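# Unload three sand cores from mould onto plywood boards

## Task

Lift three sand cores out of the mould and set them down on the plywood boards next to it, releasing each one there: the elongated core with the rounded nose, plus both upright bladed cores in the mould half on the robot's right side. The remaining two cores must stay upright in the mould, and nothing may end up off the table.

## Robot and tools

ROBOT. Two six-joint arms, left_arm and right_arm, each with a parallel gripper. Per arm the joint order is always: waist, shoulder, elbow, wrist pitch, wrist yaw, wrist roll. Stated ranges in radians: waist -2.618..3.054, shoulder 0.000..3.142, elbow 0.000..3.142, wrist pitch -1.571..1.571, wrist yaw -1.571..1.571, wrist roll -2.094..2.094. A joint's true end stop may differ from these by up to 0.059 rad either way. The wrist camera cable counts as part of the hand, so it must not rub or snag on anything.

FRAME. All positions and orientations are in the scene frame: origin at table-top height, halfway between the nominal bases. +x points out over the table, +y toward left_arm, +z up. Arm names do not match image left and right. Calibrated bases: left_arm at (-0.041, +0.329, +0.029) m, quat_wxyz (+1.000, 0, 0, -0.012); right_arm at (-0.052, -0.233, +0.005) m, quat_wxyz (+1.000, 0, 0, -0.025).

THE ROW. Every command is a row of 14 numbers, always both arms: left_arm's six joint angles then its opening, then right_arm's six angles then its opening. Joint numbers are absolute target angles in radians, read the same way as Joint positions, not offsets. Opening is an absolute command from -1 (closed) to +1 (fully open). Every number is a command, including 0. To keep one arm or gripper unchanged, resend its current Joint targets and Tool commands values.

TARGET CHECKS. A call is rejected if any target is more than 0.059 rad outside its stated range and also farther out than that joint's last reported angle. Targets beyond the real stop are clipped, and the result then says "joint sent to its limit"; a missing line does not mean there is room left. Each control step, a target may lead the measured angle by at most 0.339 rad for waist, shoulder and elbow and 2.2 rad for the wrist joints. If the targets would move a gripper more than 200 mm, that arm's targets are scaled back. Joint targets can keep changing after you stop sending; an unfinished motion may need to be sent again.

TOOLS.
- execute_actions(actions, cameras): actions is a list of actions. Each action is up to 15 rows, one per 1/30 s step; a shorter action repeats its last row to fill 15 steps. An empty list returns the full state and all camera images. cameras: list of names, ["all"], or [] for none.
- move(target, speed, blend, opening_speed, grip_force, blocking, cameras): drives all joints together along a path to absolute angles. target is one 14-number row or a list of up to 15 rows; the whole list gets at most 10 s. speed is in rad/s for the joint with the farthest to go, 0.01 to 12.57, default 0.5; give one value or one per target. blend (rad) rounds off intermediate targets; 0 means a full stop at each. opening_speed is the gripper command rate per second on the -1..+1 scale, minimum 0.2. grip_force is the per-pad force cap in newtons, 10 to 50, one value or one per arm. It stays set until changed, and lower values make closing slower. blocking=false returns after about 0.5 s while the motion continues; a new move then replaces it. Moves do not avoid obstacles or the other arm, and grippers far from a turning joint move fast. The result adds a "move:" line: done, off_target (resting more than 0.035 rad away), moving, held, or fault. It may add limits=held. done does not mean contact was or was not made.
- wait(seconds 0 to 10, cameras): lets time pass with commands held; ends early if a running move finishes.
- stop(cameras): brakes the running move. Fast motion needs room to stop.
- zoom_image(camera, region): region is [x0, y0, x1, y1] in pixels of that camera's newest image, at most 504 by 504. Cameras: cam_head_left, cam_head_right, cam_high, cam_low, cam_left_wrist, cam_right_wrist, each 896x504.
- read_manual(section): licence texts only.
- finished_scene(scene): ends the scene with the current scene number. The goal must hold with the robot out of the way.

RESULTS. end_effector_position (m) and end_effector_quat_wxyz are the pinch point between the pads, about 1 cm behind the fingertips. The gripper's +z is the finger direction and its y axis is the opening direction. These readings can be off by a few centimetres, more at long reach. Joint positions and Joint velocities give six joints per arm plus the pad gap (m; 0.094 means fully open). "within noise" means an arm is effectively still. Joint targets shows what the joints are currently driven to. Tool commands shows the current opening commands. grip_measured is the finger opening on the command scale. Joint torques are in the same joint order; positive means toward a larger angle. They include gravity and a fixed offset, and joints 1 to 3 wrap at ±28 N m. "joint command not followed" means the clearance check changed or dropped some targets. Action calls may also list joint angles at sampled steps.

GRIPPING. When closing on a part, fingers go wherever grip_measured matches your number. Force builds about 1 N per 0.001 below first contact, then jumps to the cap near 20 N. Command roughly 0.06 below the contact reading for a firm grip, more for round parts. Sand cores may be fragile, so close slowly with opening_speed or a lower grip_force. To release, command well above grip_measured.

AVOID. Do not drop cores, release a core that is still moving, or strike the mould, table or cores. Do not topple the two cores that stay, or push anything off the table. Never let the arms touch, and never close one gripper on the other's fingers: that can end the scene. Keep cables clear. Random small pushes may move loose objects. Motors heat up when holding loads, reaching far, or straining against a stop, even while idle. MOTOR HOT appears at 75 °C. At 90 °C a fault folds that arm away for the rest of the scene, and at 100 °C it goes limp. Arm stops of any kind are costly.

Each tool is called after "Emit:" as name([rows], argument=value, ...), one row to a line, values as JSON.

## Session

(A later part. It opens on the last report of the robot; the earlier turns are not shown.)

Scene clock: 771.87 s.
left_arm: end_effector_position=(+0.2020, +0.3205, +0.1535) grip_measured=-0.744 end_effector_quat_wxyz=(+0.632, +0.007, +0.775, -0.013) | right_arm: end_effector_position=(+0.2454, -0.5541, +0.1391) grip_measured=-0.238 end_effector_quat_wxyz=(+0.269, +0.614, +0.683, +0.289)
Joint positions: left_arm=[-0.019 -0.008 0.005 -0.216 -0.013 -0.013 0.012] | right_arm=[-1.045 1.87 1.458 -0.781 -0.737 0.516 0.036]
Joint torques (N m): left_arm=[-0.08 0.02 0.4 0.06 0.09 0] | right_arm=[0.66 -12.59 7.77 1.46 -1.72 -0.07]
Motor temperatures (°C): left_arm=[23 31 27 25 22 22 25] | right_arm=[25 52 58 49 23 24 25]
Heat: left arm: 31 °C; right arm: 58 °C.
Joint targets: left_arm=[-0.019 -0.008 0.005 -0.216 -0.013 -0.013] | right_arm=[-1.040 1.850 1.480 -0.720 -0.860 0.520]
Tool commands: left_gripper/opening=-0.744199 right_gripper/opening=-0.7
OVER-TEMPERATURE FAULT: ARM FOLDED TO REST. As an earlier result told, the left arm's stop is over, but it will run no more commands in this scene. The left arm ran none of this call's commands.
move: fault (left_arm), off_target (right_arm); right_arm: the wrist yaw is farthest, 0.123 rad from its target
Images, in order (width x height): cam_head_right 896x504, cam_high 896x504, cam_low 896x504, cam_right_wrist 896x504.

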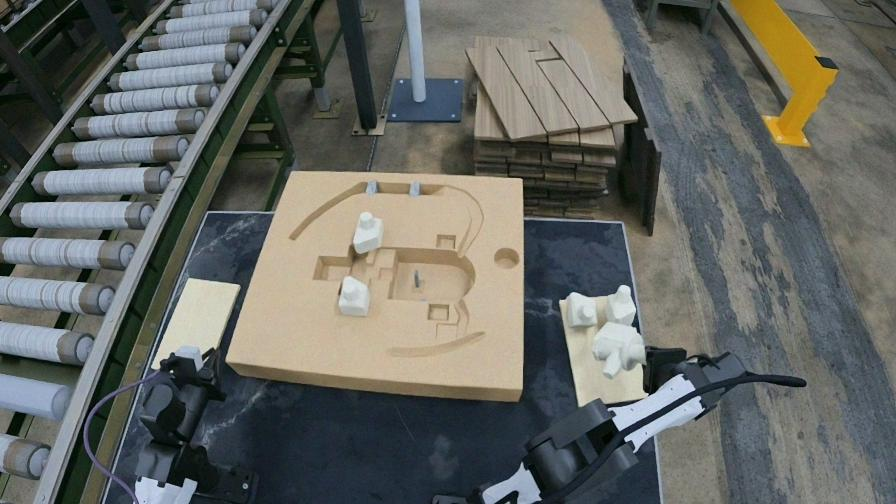

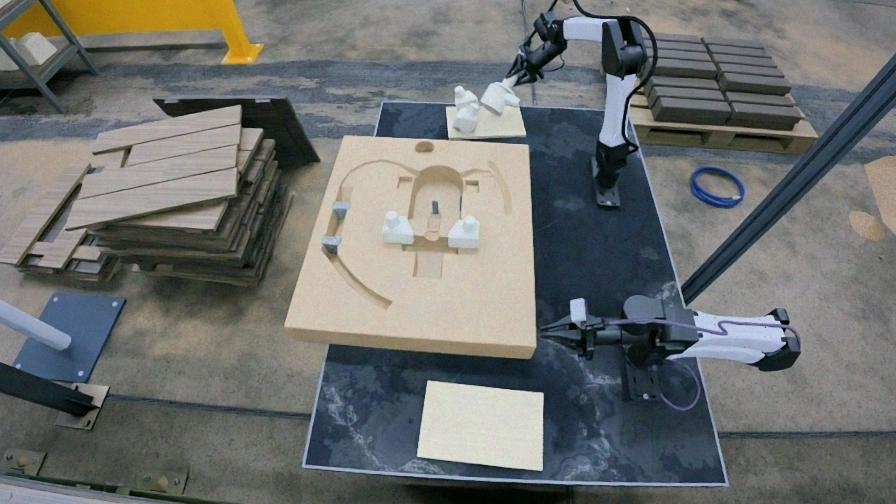

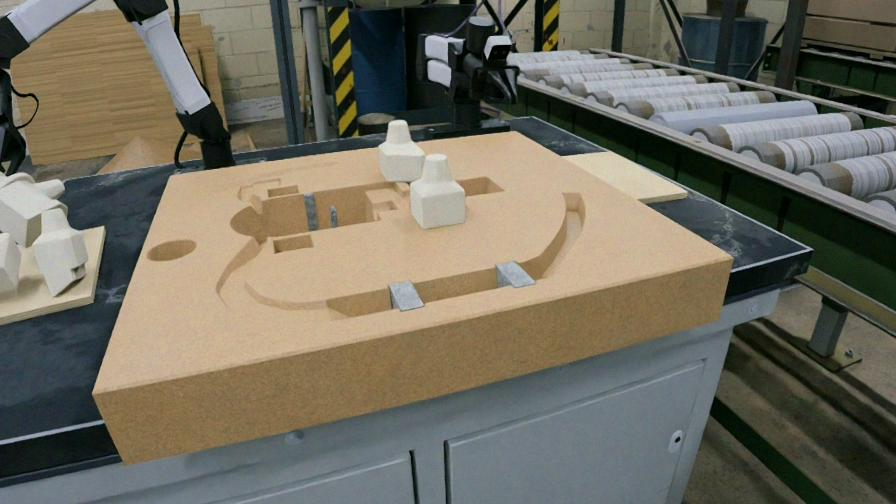

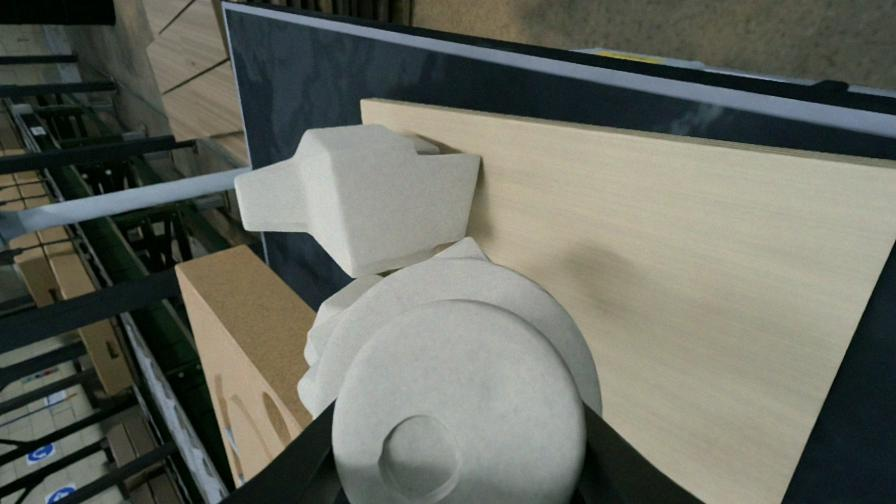

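Emit:
move([
  [-0.019,-0.008,0.005,-0.216,-0.013,-0.013,-0.744,-1.095,1.87,1.43,-0.70,-0.88,0.455,-0.7],
  [-0.019,-0.008,0.005,-0.216,-0.013,-0.013,-0.744,-1.095,1.87,1.375,-0.667,-0.88,0.455,-0.7],
], speed=0.25, blend=[0.03,0], cameras=["cam_high","cam_low","cam_right_wrist","cam_head_right"])

Emit:
zoom_image(camera="cam_high", region=[430, 60, 560, 150])

Emit:
zoom_image(camera="cam_low", region=[0, 150, 140, 330])

Scene clock: 795.57 s.
left_arm: end_effector_position=(+0.2020, +0.3205, +0.1535) grip_measured=-0.744 end_effector_quat_wxyz=(+0.632, +0.007, +0.775, -0.013) | right_arm: end_effector_position=(+0.2255, -0.5548, +0.1067) grip_measured=-0.238 end_effector_quat_wxyz=(+0.264, +0.616, +0.682, +0.293)
Joint positions: left_arm=[-0.019 -0.008 0.005 -0.216 -0.013 -0.013 0.012] | right_arm=[-1.096 1.888 1.356 -0.717 -0.758 0.452 0.036]
Joint torques (N m): left_arm=[-0.09 -0.01 0.38 0.05 0.09 0.01] | right_arm=[0.25 -12.22 7.6 1.29 -1.72 -0.08]
Motor temperatures (°C): left_arm=[23 31 27 25 22 22 25] | right_arm=[25 55 50 48 25 24 25]
Heat: left arm: 31 °C; right arm: 55 °C.
Joint targets: left_arm=[-0.019 -0.008 0.005 -0.216 -0.013 -0.013] | right_arm=[-1.095 1.870 1.375 -0.667 -0.880 0.455]
Tool commands: left_gripper/opening=-0.744199 right_gripper/opening=-0.7
OVER-TEMPERATURE FAULT: ARM FOLDED TO REST. As an earlier result told, the left arm's stop is over, but it will run no more commands in this scene. The left arm ran none of this call's commands.
move: fault (left_arm), off_target (right_arm); blend cut to 0.0275 rad at target 1; right_arm: the wrist yaw is farthest, 0.122 rad from its target
Images, in order (width x height): cam_head_right 896x504, cam_high 896x504, cam_low 896x504, cam_right_wrist 896x504.

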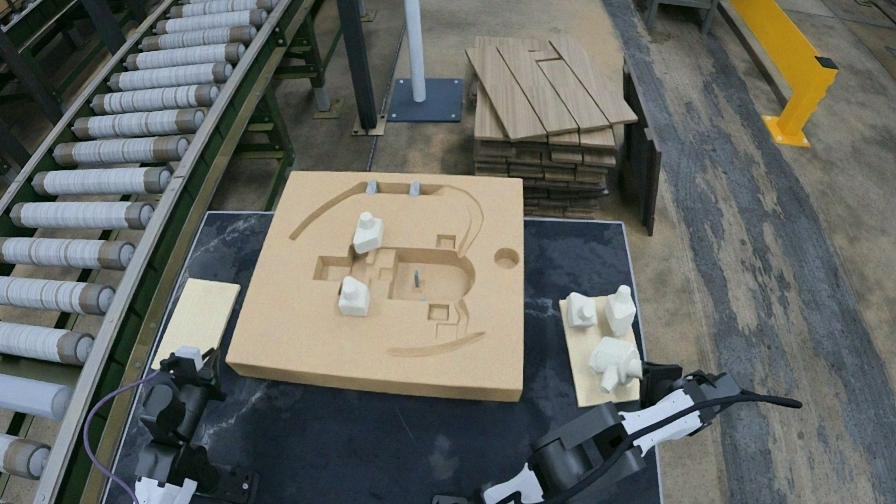

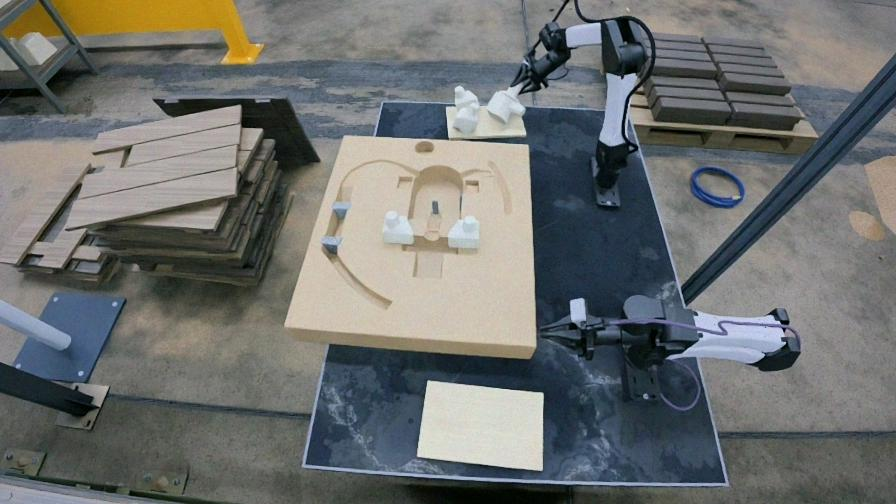

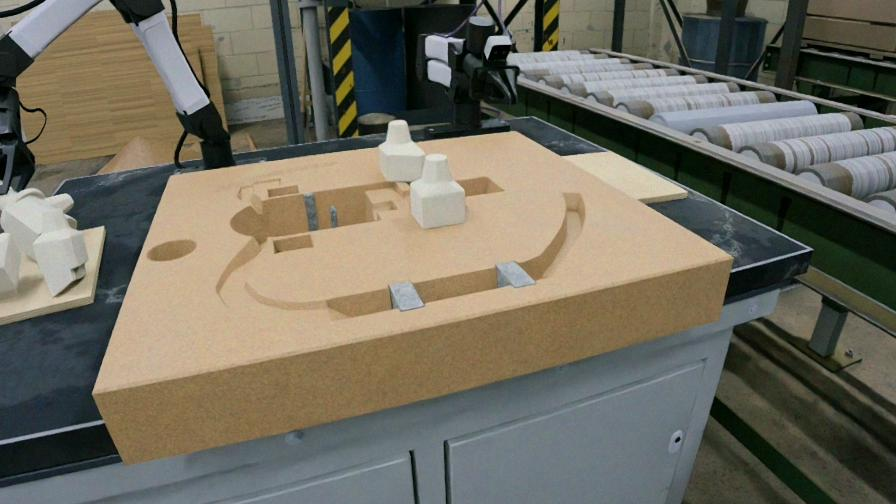

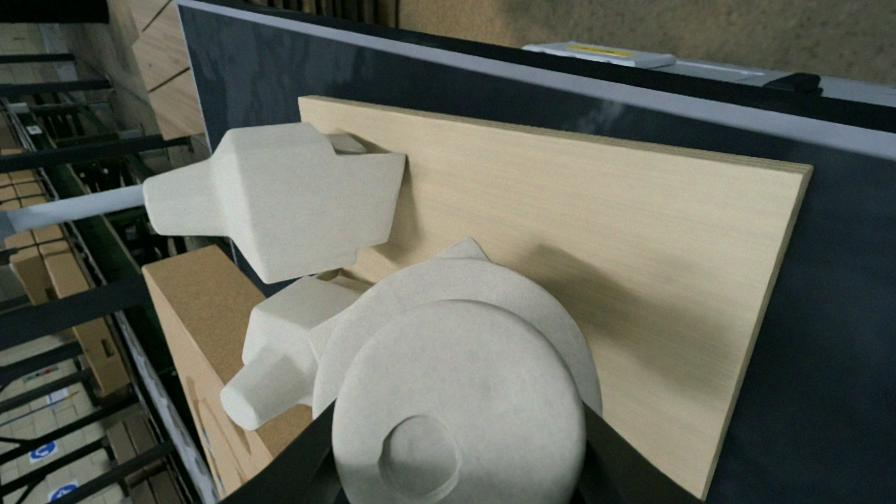

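Scaled by 3.877 from the camera's 896x504 image, which has a finer 1280x720 frame.

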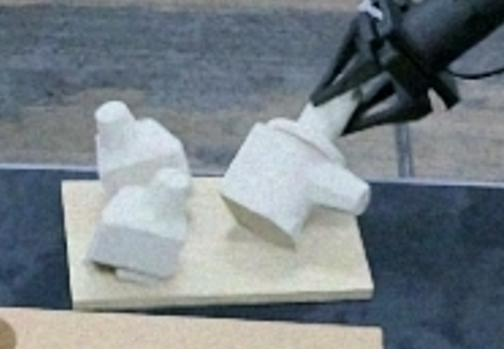

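Scaled by 2.800 from the camera's 896x504 image, which has a finer 1280x720 frame.

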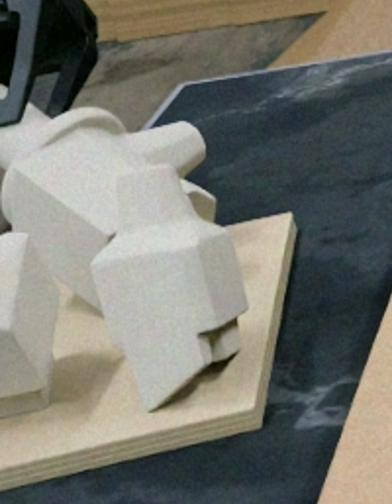

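Emit:
move(target=[-0.019,-0.008,0.005,-0.216,-0.013,-0.013,-0.744,-1.095,1.883,1.342,-0.62,-0.88,0.455,-0.7], speed=0.1, cameras=["cam_high","cam_low","cam_right_wrist"])

Emit:
zoom_image(camera="cam_high", region=[430, 60, 560, 150])

Emit:
zoom_image(camera="cam_low", region=[0, 150, 140, 330])

Scene clock: 801.10 s.
left_arm: end_effector_position=(+0.2020, +0.3205, +0.1535) grip_measured=-0.744 end_effector_quat_wxyz=(+0.632, +0.007, +0.775, -0.013) | right_arm: end_effector_position=(+0.2281, -0.5543, +0.1045) grip_measured=-0.238 end_effector_quat_wxyz=(+0.274, +0.609, +0.682, +0.299)
Joint positions: left_arm=[-0.019 -0.008 0.005 -0.216 -0.013 -0.013 0.012] | right_arm=[-1.096 1.888 1.332 -0.677 -0.779 0.452 0.036]
Joint torques (N m): left_arm=[-0.12 -0.01 0.31 0.02 0.09 0.01] | right_arm=[0.39 -11.12 6.63 1.42 -1.48 -0.05]
Motor temperatures (°C): left_arm=[23 31 26 25 22 22 25] | right_arm=[25 55 49 48 25 24 25]
Heat: left arm: 31 °C; right arm: 55 °C.
Joint targets: left_arm=[-0.019 -0.008 0.005 -0.216 -0.013 -0.013] | right_arm=[-1.095 1.883 1.342 -0.620 -0.880 0.455]
Tool commands: left_gripper/opening=-0.744199 right_gripper/opening=-0.7
OVER-TEMPERATURE FAULT: ARM FOLDED TO REST. As an earlier result told, the left arm's stop is over, but it will run no more commands in this scene. The left arm ran none of this call's commands.
move: fault (left_arm), off_target (right_arm); right_arm: the wrist yaw is farthest, 0.101 rad from its target
Images, in order (width x height): cam_high 896x504, cam_low 896x504, cam_right_wrist 896x504.

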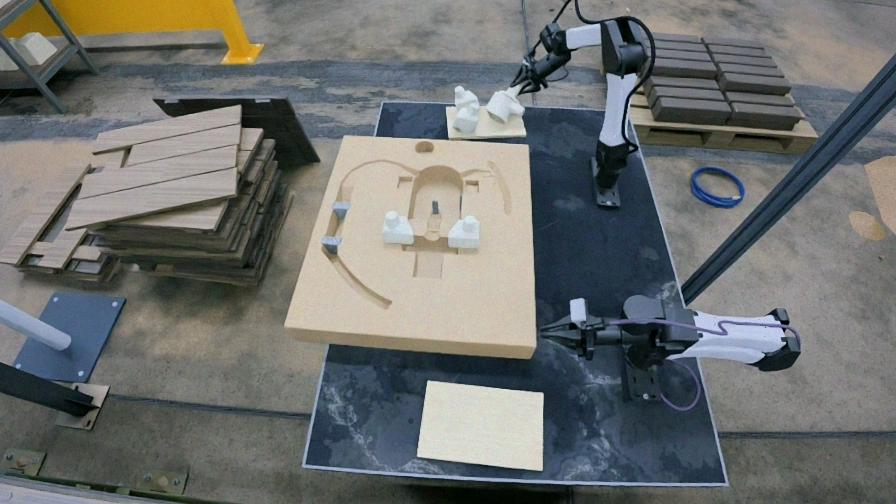

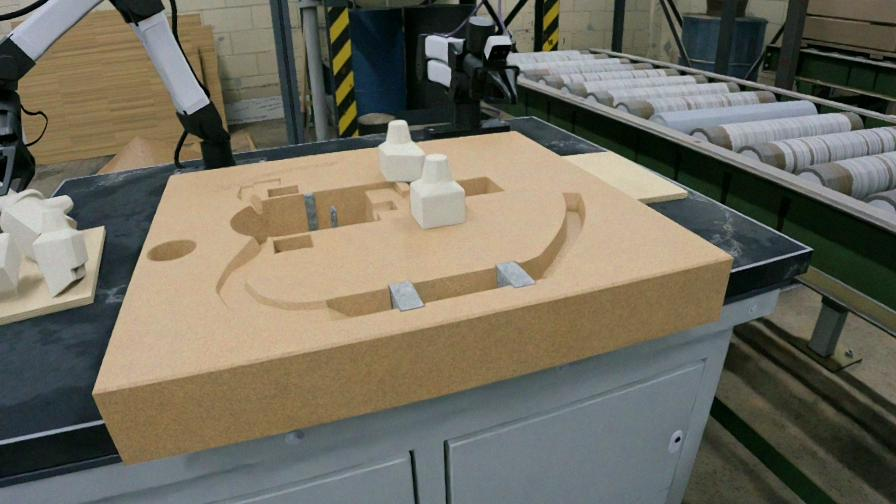

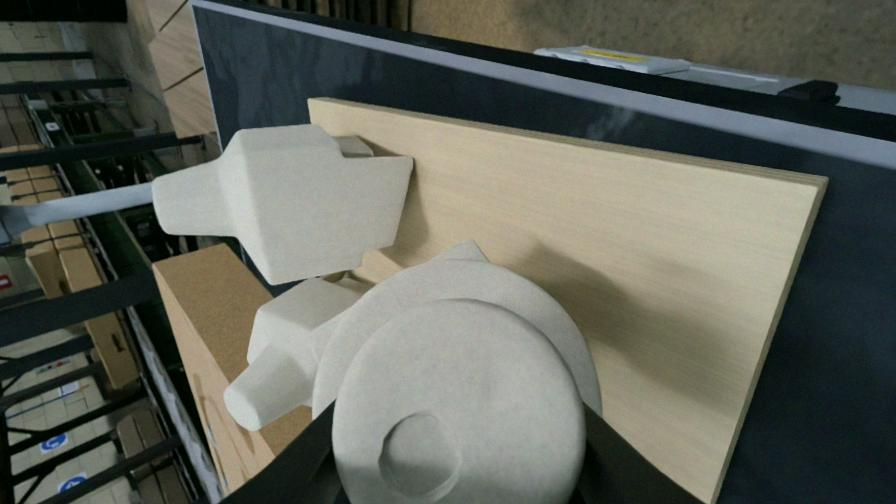

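Scaled by 3.877 from the camera's 896x504 image, which has a finer 1280x720 frame.

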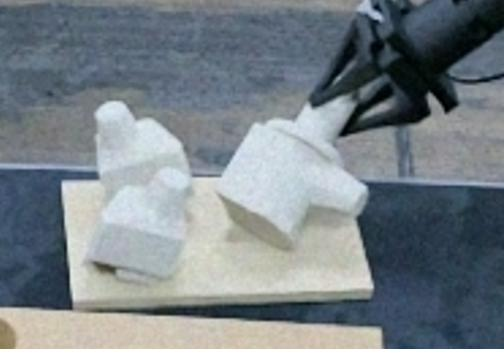

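Scaled by 2.800 from the camera's 896x504 image, which has a finer 1280x720 frame.

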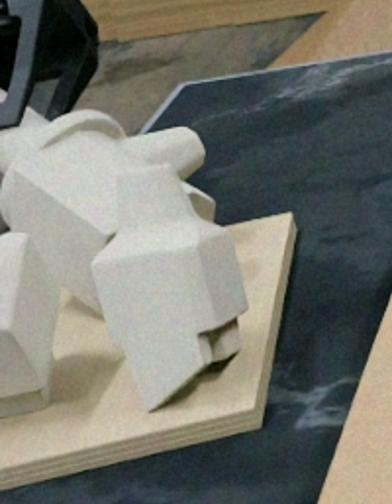

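Emit:
move(target=[-0.019,-0.008,0.005,-0.216,-0.013,-0.013,-0.744,-1.070,1.916,1.362,-0.585,-0.867,0.487,-0.7], speed=0.1, cameras=["cam_high","cam_low","cam_right_wrist"])

Emit:
zoom_image(camera="cam_high", region=[430, 60, 560, 150])

Emit:
zoom_image(camera="cam_low", region=[0, 150, 140, 330])

Scene clock: 817.63 s.
left_arm: end_effector_position=(+0.2020, +0.3205, +0.1535) grip_measured=-0.744 end_effector_quat_wxyz=(+0.632, +0.007, +0.775, -0.013) | right_arm: end_effector_position=(+0.2358, -0.5548, +0.1013) grip_measured=-0.238 end_effector_quat_wxyz=(+0.277, +0.606, +0.678, +0.312)
Joint positions: left_arm=[-0.019 -0.008 0.005 -0.216 -0.013 -0.013 0.012] | right_arm=[-1.086 1.909 1.332 -0.644 -0.803 0.474 0.036]
Joint torques (N m): left_arm=[-0.1 -0.01 0.34 0.05 0.08 0.02] | right_arm=[1.76 -9.95 8.2 1.39 -1.11 0.02]
Motor temperatures (°C): left_arm=[23 31 26 25 22 22 25] | right_arm=[25 55 48 48 25 24 25]
Heat: left arm: 31 °C; right arm: 55 °C.
Joint targets: left_arm=[-0.019 -0.008 0.005 -0.216 -0.013 -0.013] | right_arm=[-1.070 1.916 1.362 -0.585 -0.867 0.487]
Tool commands: left_gripper/opening=-0.744199 right_gripper/opening=-0.7
OVER-TEMPERATURE FAULT: ARM FOLDED TO REST. As an earlier result told, the left arm's stop is over, but it will run no more commands in this scene. The left arm ran none of this call's commands.
move: fault (left_arm), off_target (right_arm); right_arm: the wrist yaw is farthest, 0.064 rad from its target
Images, in order (width x height): cam_high 896x504, cam_low 896x504, cam_right_wrist 896x504.

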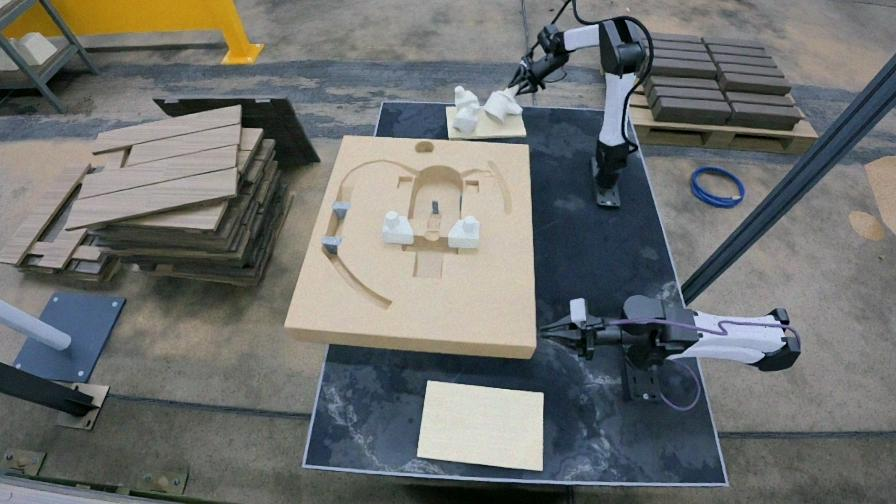

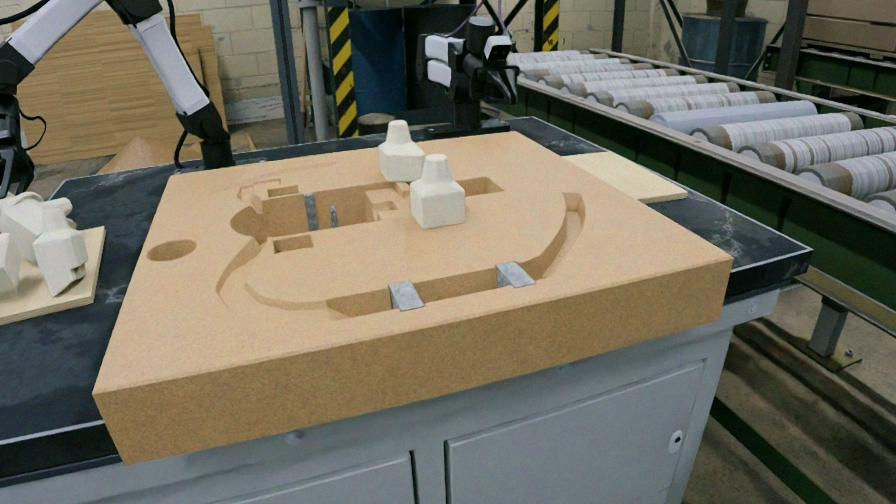

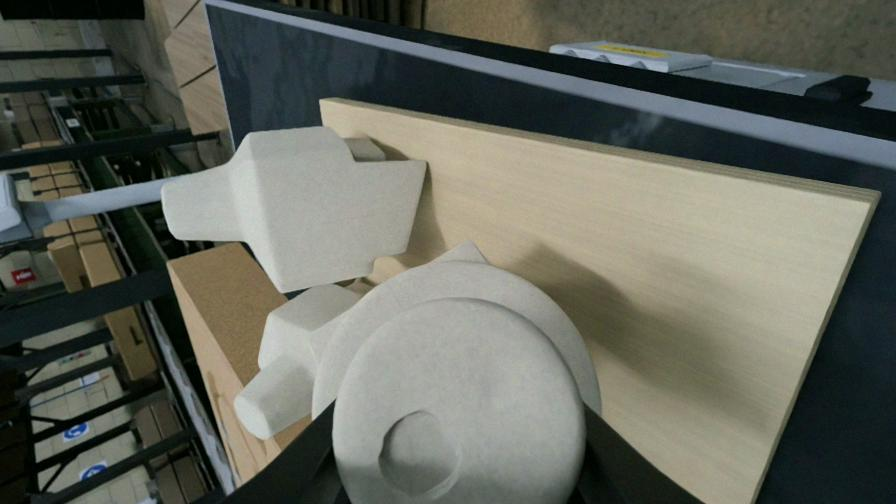

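Scaled by 3.877 from the camera's 896x504 image, which has a finer 1280x720 frame.

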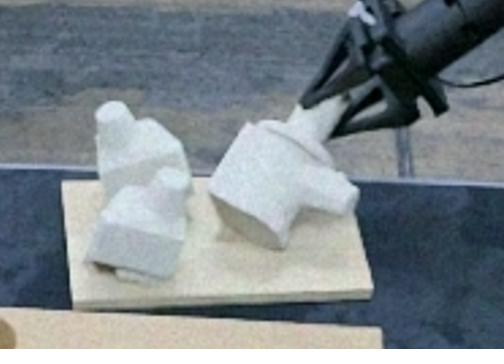

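Scaled by 2.800 from the camera's 896x504 image, which has a finer 1280x720 frame.

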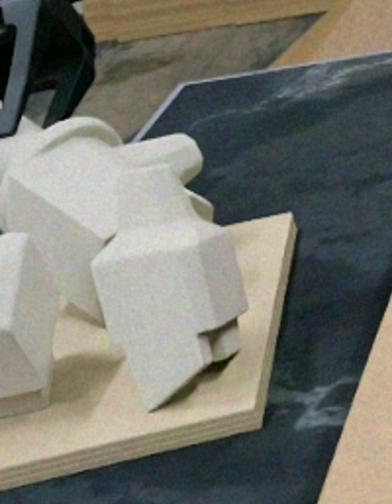

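Emit:
move(target=[-0.019,-0.008,0.005,-0.216,-0.013,-0.013,-0.744,-1.05,1.945,1.372,-0.555,-0.85,0.515,-0.7], speed=0.06, grip_force=[50, 22], cameras=["cam_high","cam_low","cam_right_wrist"])

Emit:
zoom_image(camera="cam_high", region=[430, 60, 560, 150])

Emit:
zoom_image(camera="cam_low", region=[0, 150, 140, 330])

Scene clock: 836.00 s.
left_arm: end_effector_position=(+0.2020, +0.3205, +0.1535) grip_measured=-0.744 end_effector_quat_wxyz=(+0.632, +0.007, +0.775, -0.013) | right_arm: end_effector_position=(+0.2455, -0.5589, +0.0966) grip_measured=-0.226 end_effector_quat_wxyz=(+0.281, +0.605, +0.676, +0.313)
Joint positions: left_arm=[-0.019 -0.008 0.005 -0.216 -0.013 -0.013 0.012] | right_arm=[-1.069 1.935 1.34 -0.598 -0.803 0.503 0.036]
Joint torques (N m): left_arm=[-0.1 0.01 0.29 0.04 0.08 0.02] | right_arm=[2.07 -9.78 8.42 1.32 -0.91 0.05]
Heat: left arm: 31 °C; right arm: 53 °C.
Joint targets: left_arm=[-0.019 -0.008 0.005 -0.216 -0.013 -0.013] | right_arm=[-1.050 1.945 1.372 -0.555 -0.850 0.515]
Tool commands: left_gripper/opening=-0.744199 right_gripper/opening=-0.7
OVER-TEMPERATURE FAULT: ARM FOLDED TO REST. As an earlier result told, the left arm's stop is over, but it will run no more commands in this scene. The left arm ran none of this call's commands.
grip_force (N): 50, 22
move: fault (left_arm), off_target (right_arm); right_arm: the wrist yaw is farthest, 0.047 rad from its target
Images, in order (width x height): cam_high 896x504, cam_low 896x504, cam_right_wrist 896x504.

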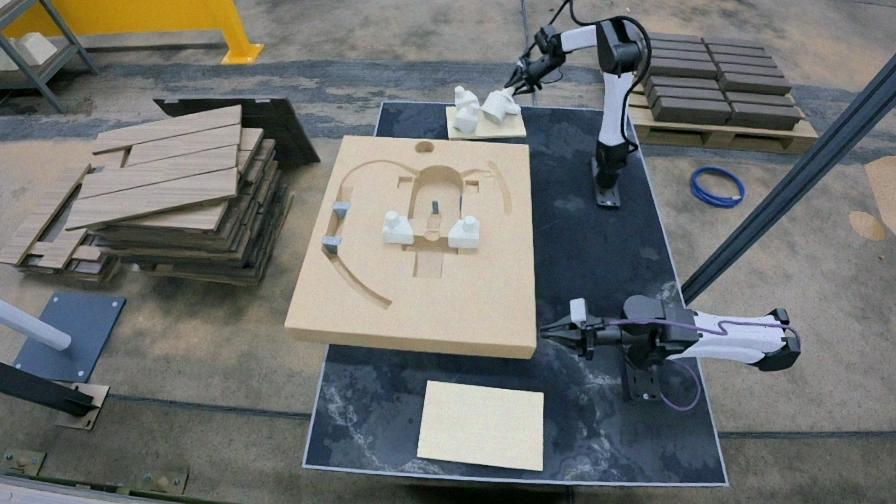

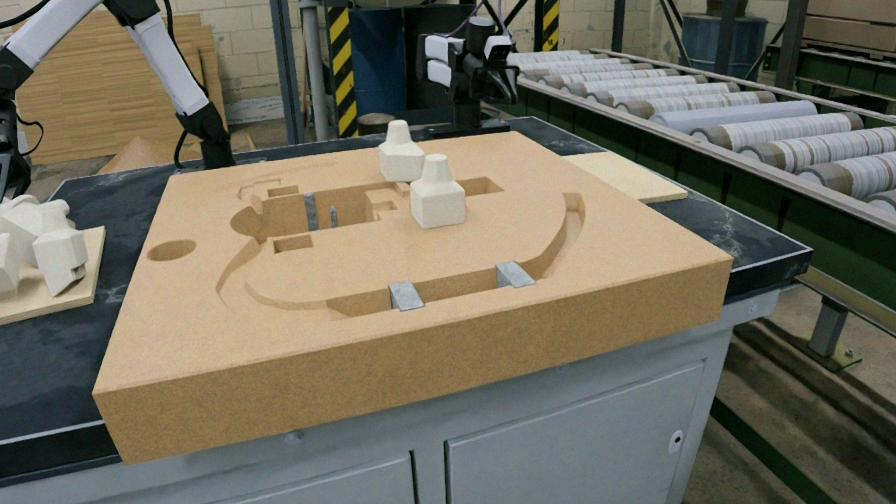

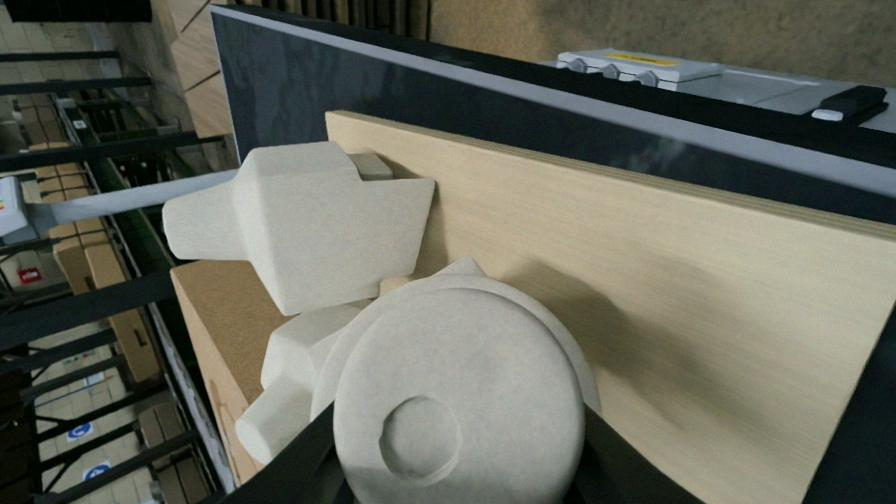

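Scaled by 3.877 from the camera's 896x504 image, which has a finer 1280x720 frame.

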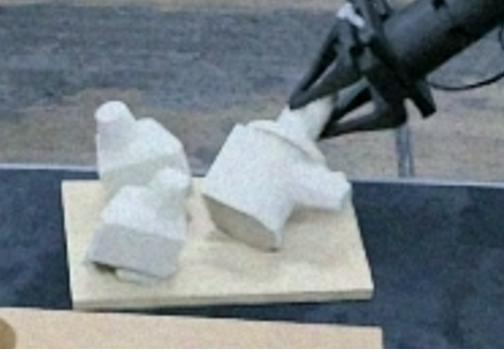

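Scaled by 2.800 from the camera's 896x504 image, which has a finer 1280x720 frame.

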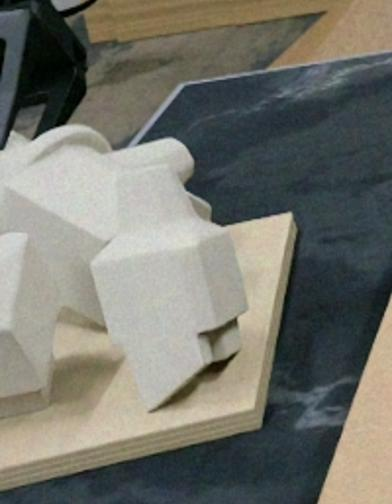

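Emit:
move(target=[-0.019,-0.008,0.005,-0.216,-0.013,-0.013,-0.744,-1.04,1.985,1.377,-0.525,-0.815,0.53,-0.7], speed=0.06, cameras=["cam_high","cam_low","cam_right_wrist"])

Emit:
zoom_image(camera="cam_high", region=[430, 60, 560, 150])

Emit:
zoom_image(camera="cam_low", region=[0, 150, 140, 330])

Scene clock: 852.37 s.
left_arm: end_effector_position=(+0.2020, +0.3205, +0.1535) grip_measured=-0.744 end_effector_quat_wxyz=(+0.632, +0.007, +0.775, -0.013) | right_arm: end_effector_position=(+0.2531, -0.5678, +0.0897) grip_measured=-0.226 end_effector_quat_wxyz=(+0.289, +0.604, +0.675, +0.310)
Joint positions: left_arm=[-0.019 -0.008 0.005 -0.216 -0.013 -0.013 0.012] | right_arm=[-1.061 1.97 1.353 -0.545 -0.799 0.524 0.036]
Joint torques (N m): left_arm=[-0.1 -0.06 0.39 0.03 0.08 0.01] | right_arm=[2.3 -9.74 7.66 1.12 -0.58 -0.06]
Heat: left arm: 31 °C; right arm: 52 °C.
Joint targets: left_arm=[-0.019 -0.008 0.005 -0.216 -0.013 -0.013] | right_arm=[-1.040 1.985 1.377 -0.525 -0.815 0.530]
Tool commands: left_gripper/opening=-0.744199 right_gripper/opening=-0.7
OVER-TEMPERATURE FAULT: ARM FOLDED TO REST. As an earlier result told, the left arm's stop is over, but it will run no more commands in this scene. The left arm ran none of this call's commands.
grip_force (N): 50, 22
move: fault (left_arm)
Images, in order (width x height): cam_high 896x504, cam_low 896x504, cam_right_wrist 896x504.

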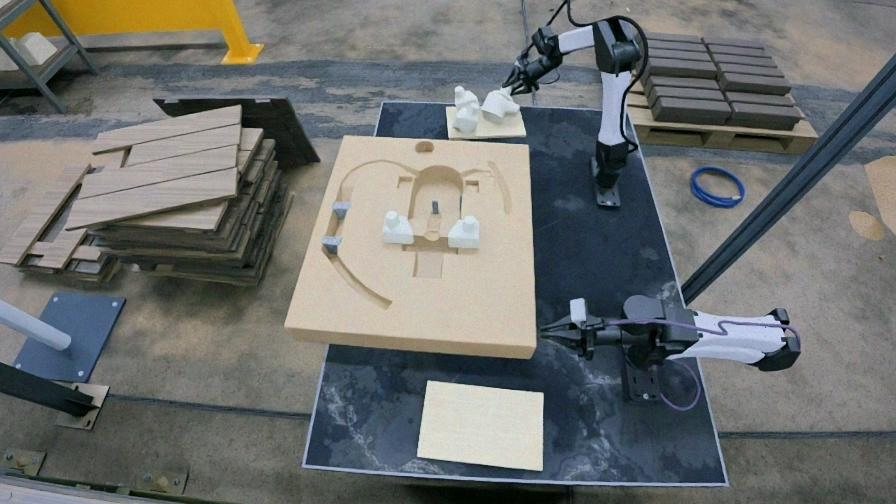

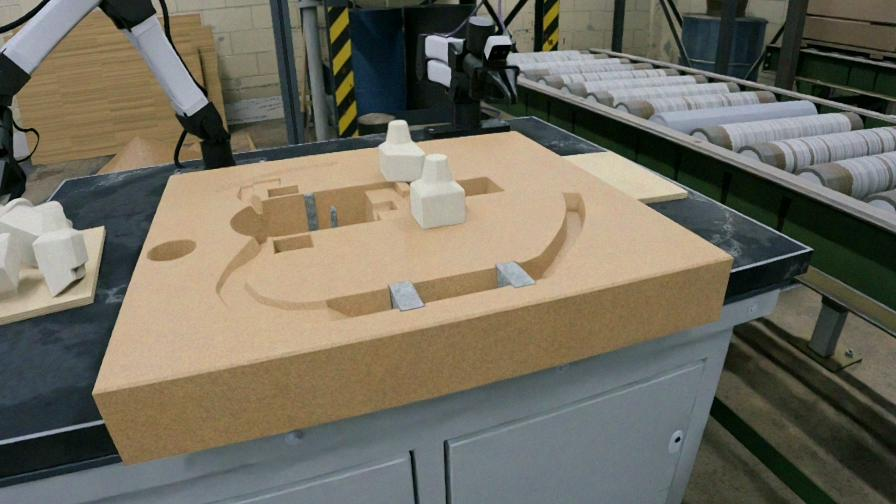

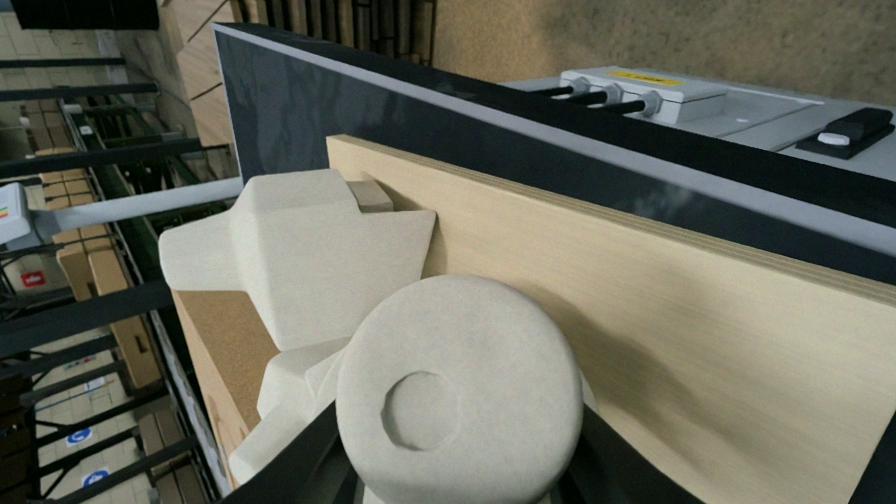

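Scaled by 3.877 from the camera's 896x504 image, which has a finer 1280x720 frame.

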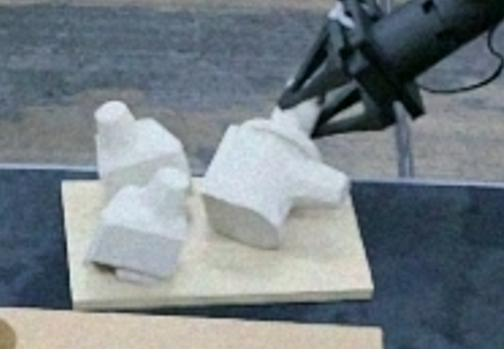

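Scaled by 2.800 from the camera's 896x504 image, which has a finer 1280x720 frame.

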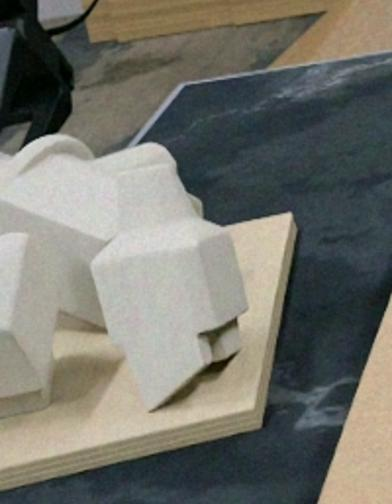

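Emit:
move(target=[-0.019,-0.008,0.005,-0.216,-0.013,-0.013,-0.744,-1.03,2.012,1.388,-0.54,-0.77,0.535,-0.7], speed=0.06, cameras=["cam_high","cam_low","cam_right_wrist"])

Emit:
zoom_image(camera="cam_high", region=[430, 60, 560, 150])

Emit:
zoom_image(camera="cam_low", region=[0, 150, 140, 330])

Scene clock: 862.10 s.
left_arm: end_effector_position=(+0.2020, +0.3205, +0.1535) grip_measured=-0.744 end_effector_quat_wxyz=(+0.632, +0.007, +0.775, -0.013) | right_arm: end_effector_position=(+0.2579, -0.5725, +0.0857) grip_measured=-0.226 end_effector_quat_wxyz=(+0.287, +0.608, +0.674, +0.304)
Joint positions: left_arm=[-0.019 -0.008 0.005 -0.216 -0.013 -0.013 0.012] | right_arm=[-1.051 1.991 1.373 -0.534 -0.779 0.541 0.036]
Joint torques (N m): left_arm=[-0.05 0.06 0.34 0.04 0.07 0.01] | right_arm=[2.32 -9.31 7.17 0.93 -0.24 -0.17]
Heat: left arm: 30 °C; right arm: 51 °C.
Joint targets: left_arm=[-0.019 -0.008 0.005 -0.216 -0.013 -0.013] | right_arm=[-1.030 2.012 1.388 -0.540 -0.770 0.535]
Tool commands: left_gripper/opening=-0.744199 right_gripper/opening=-0.7
OVER-TEMPERATURE FAULT: ARM FOLDED TO REST. As an earlier result told, the left arm's stop is over, but it will run no more commands in this scene. The left arm ran none of this call's commands.
grip_force (N): 50, 22
move: fault (left_arm)
Images, in order (width x height): cam_high 896x504, cam_low 896x504, cam_right_wrist 896x504.

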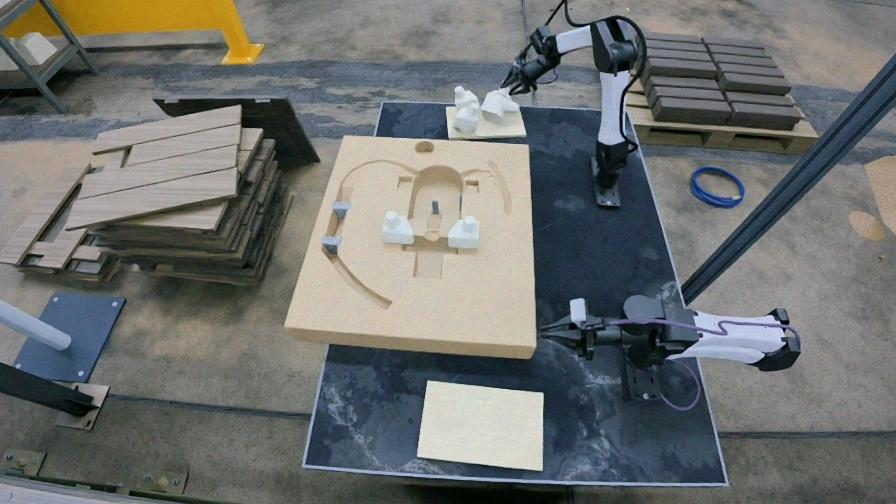

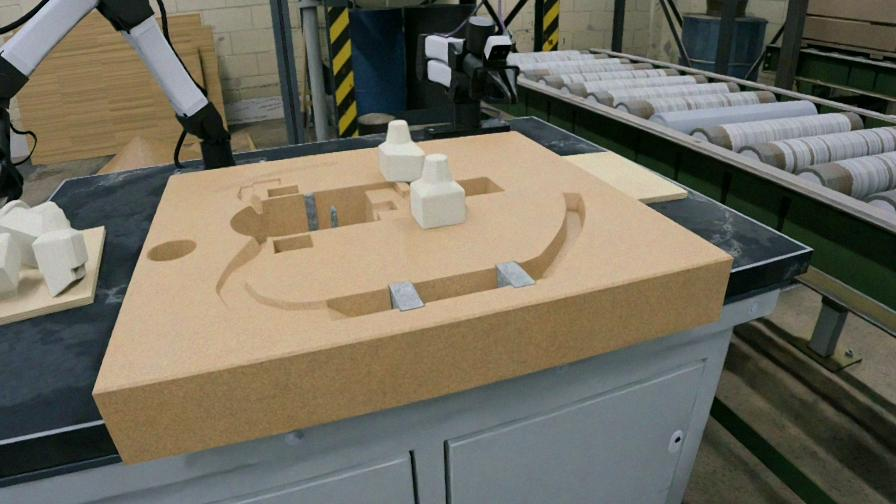

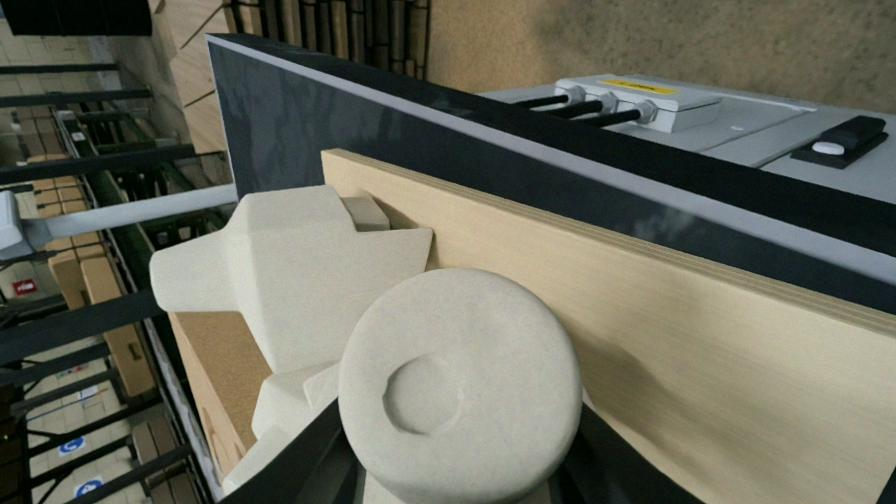

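Scaled by 3.877 from the camera's 896x504 image, which has a finer 1280x720 frame.

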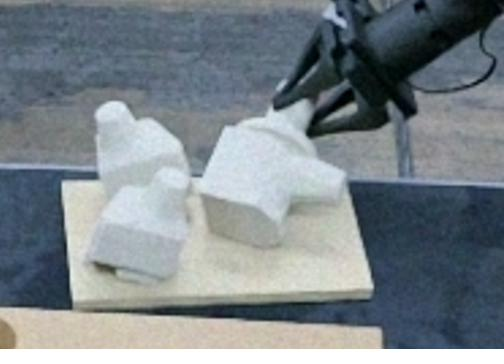

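Scaled by 2.800 from the camera's 896x504 image, which has a finer 1280x720 frame.

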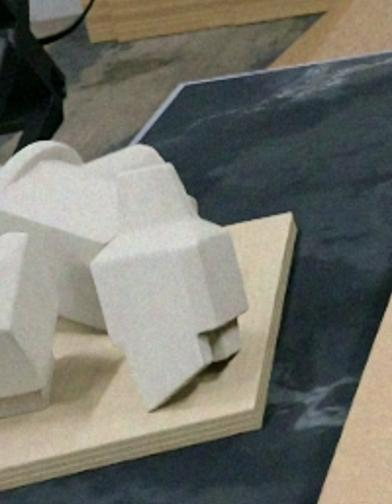

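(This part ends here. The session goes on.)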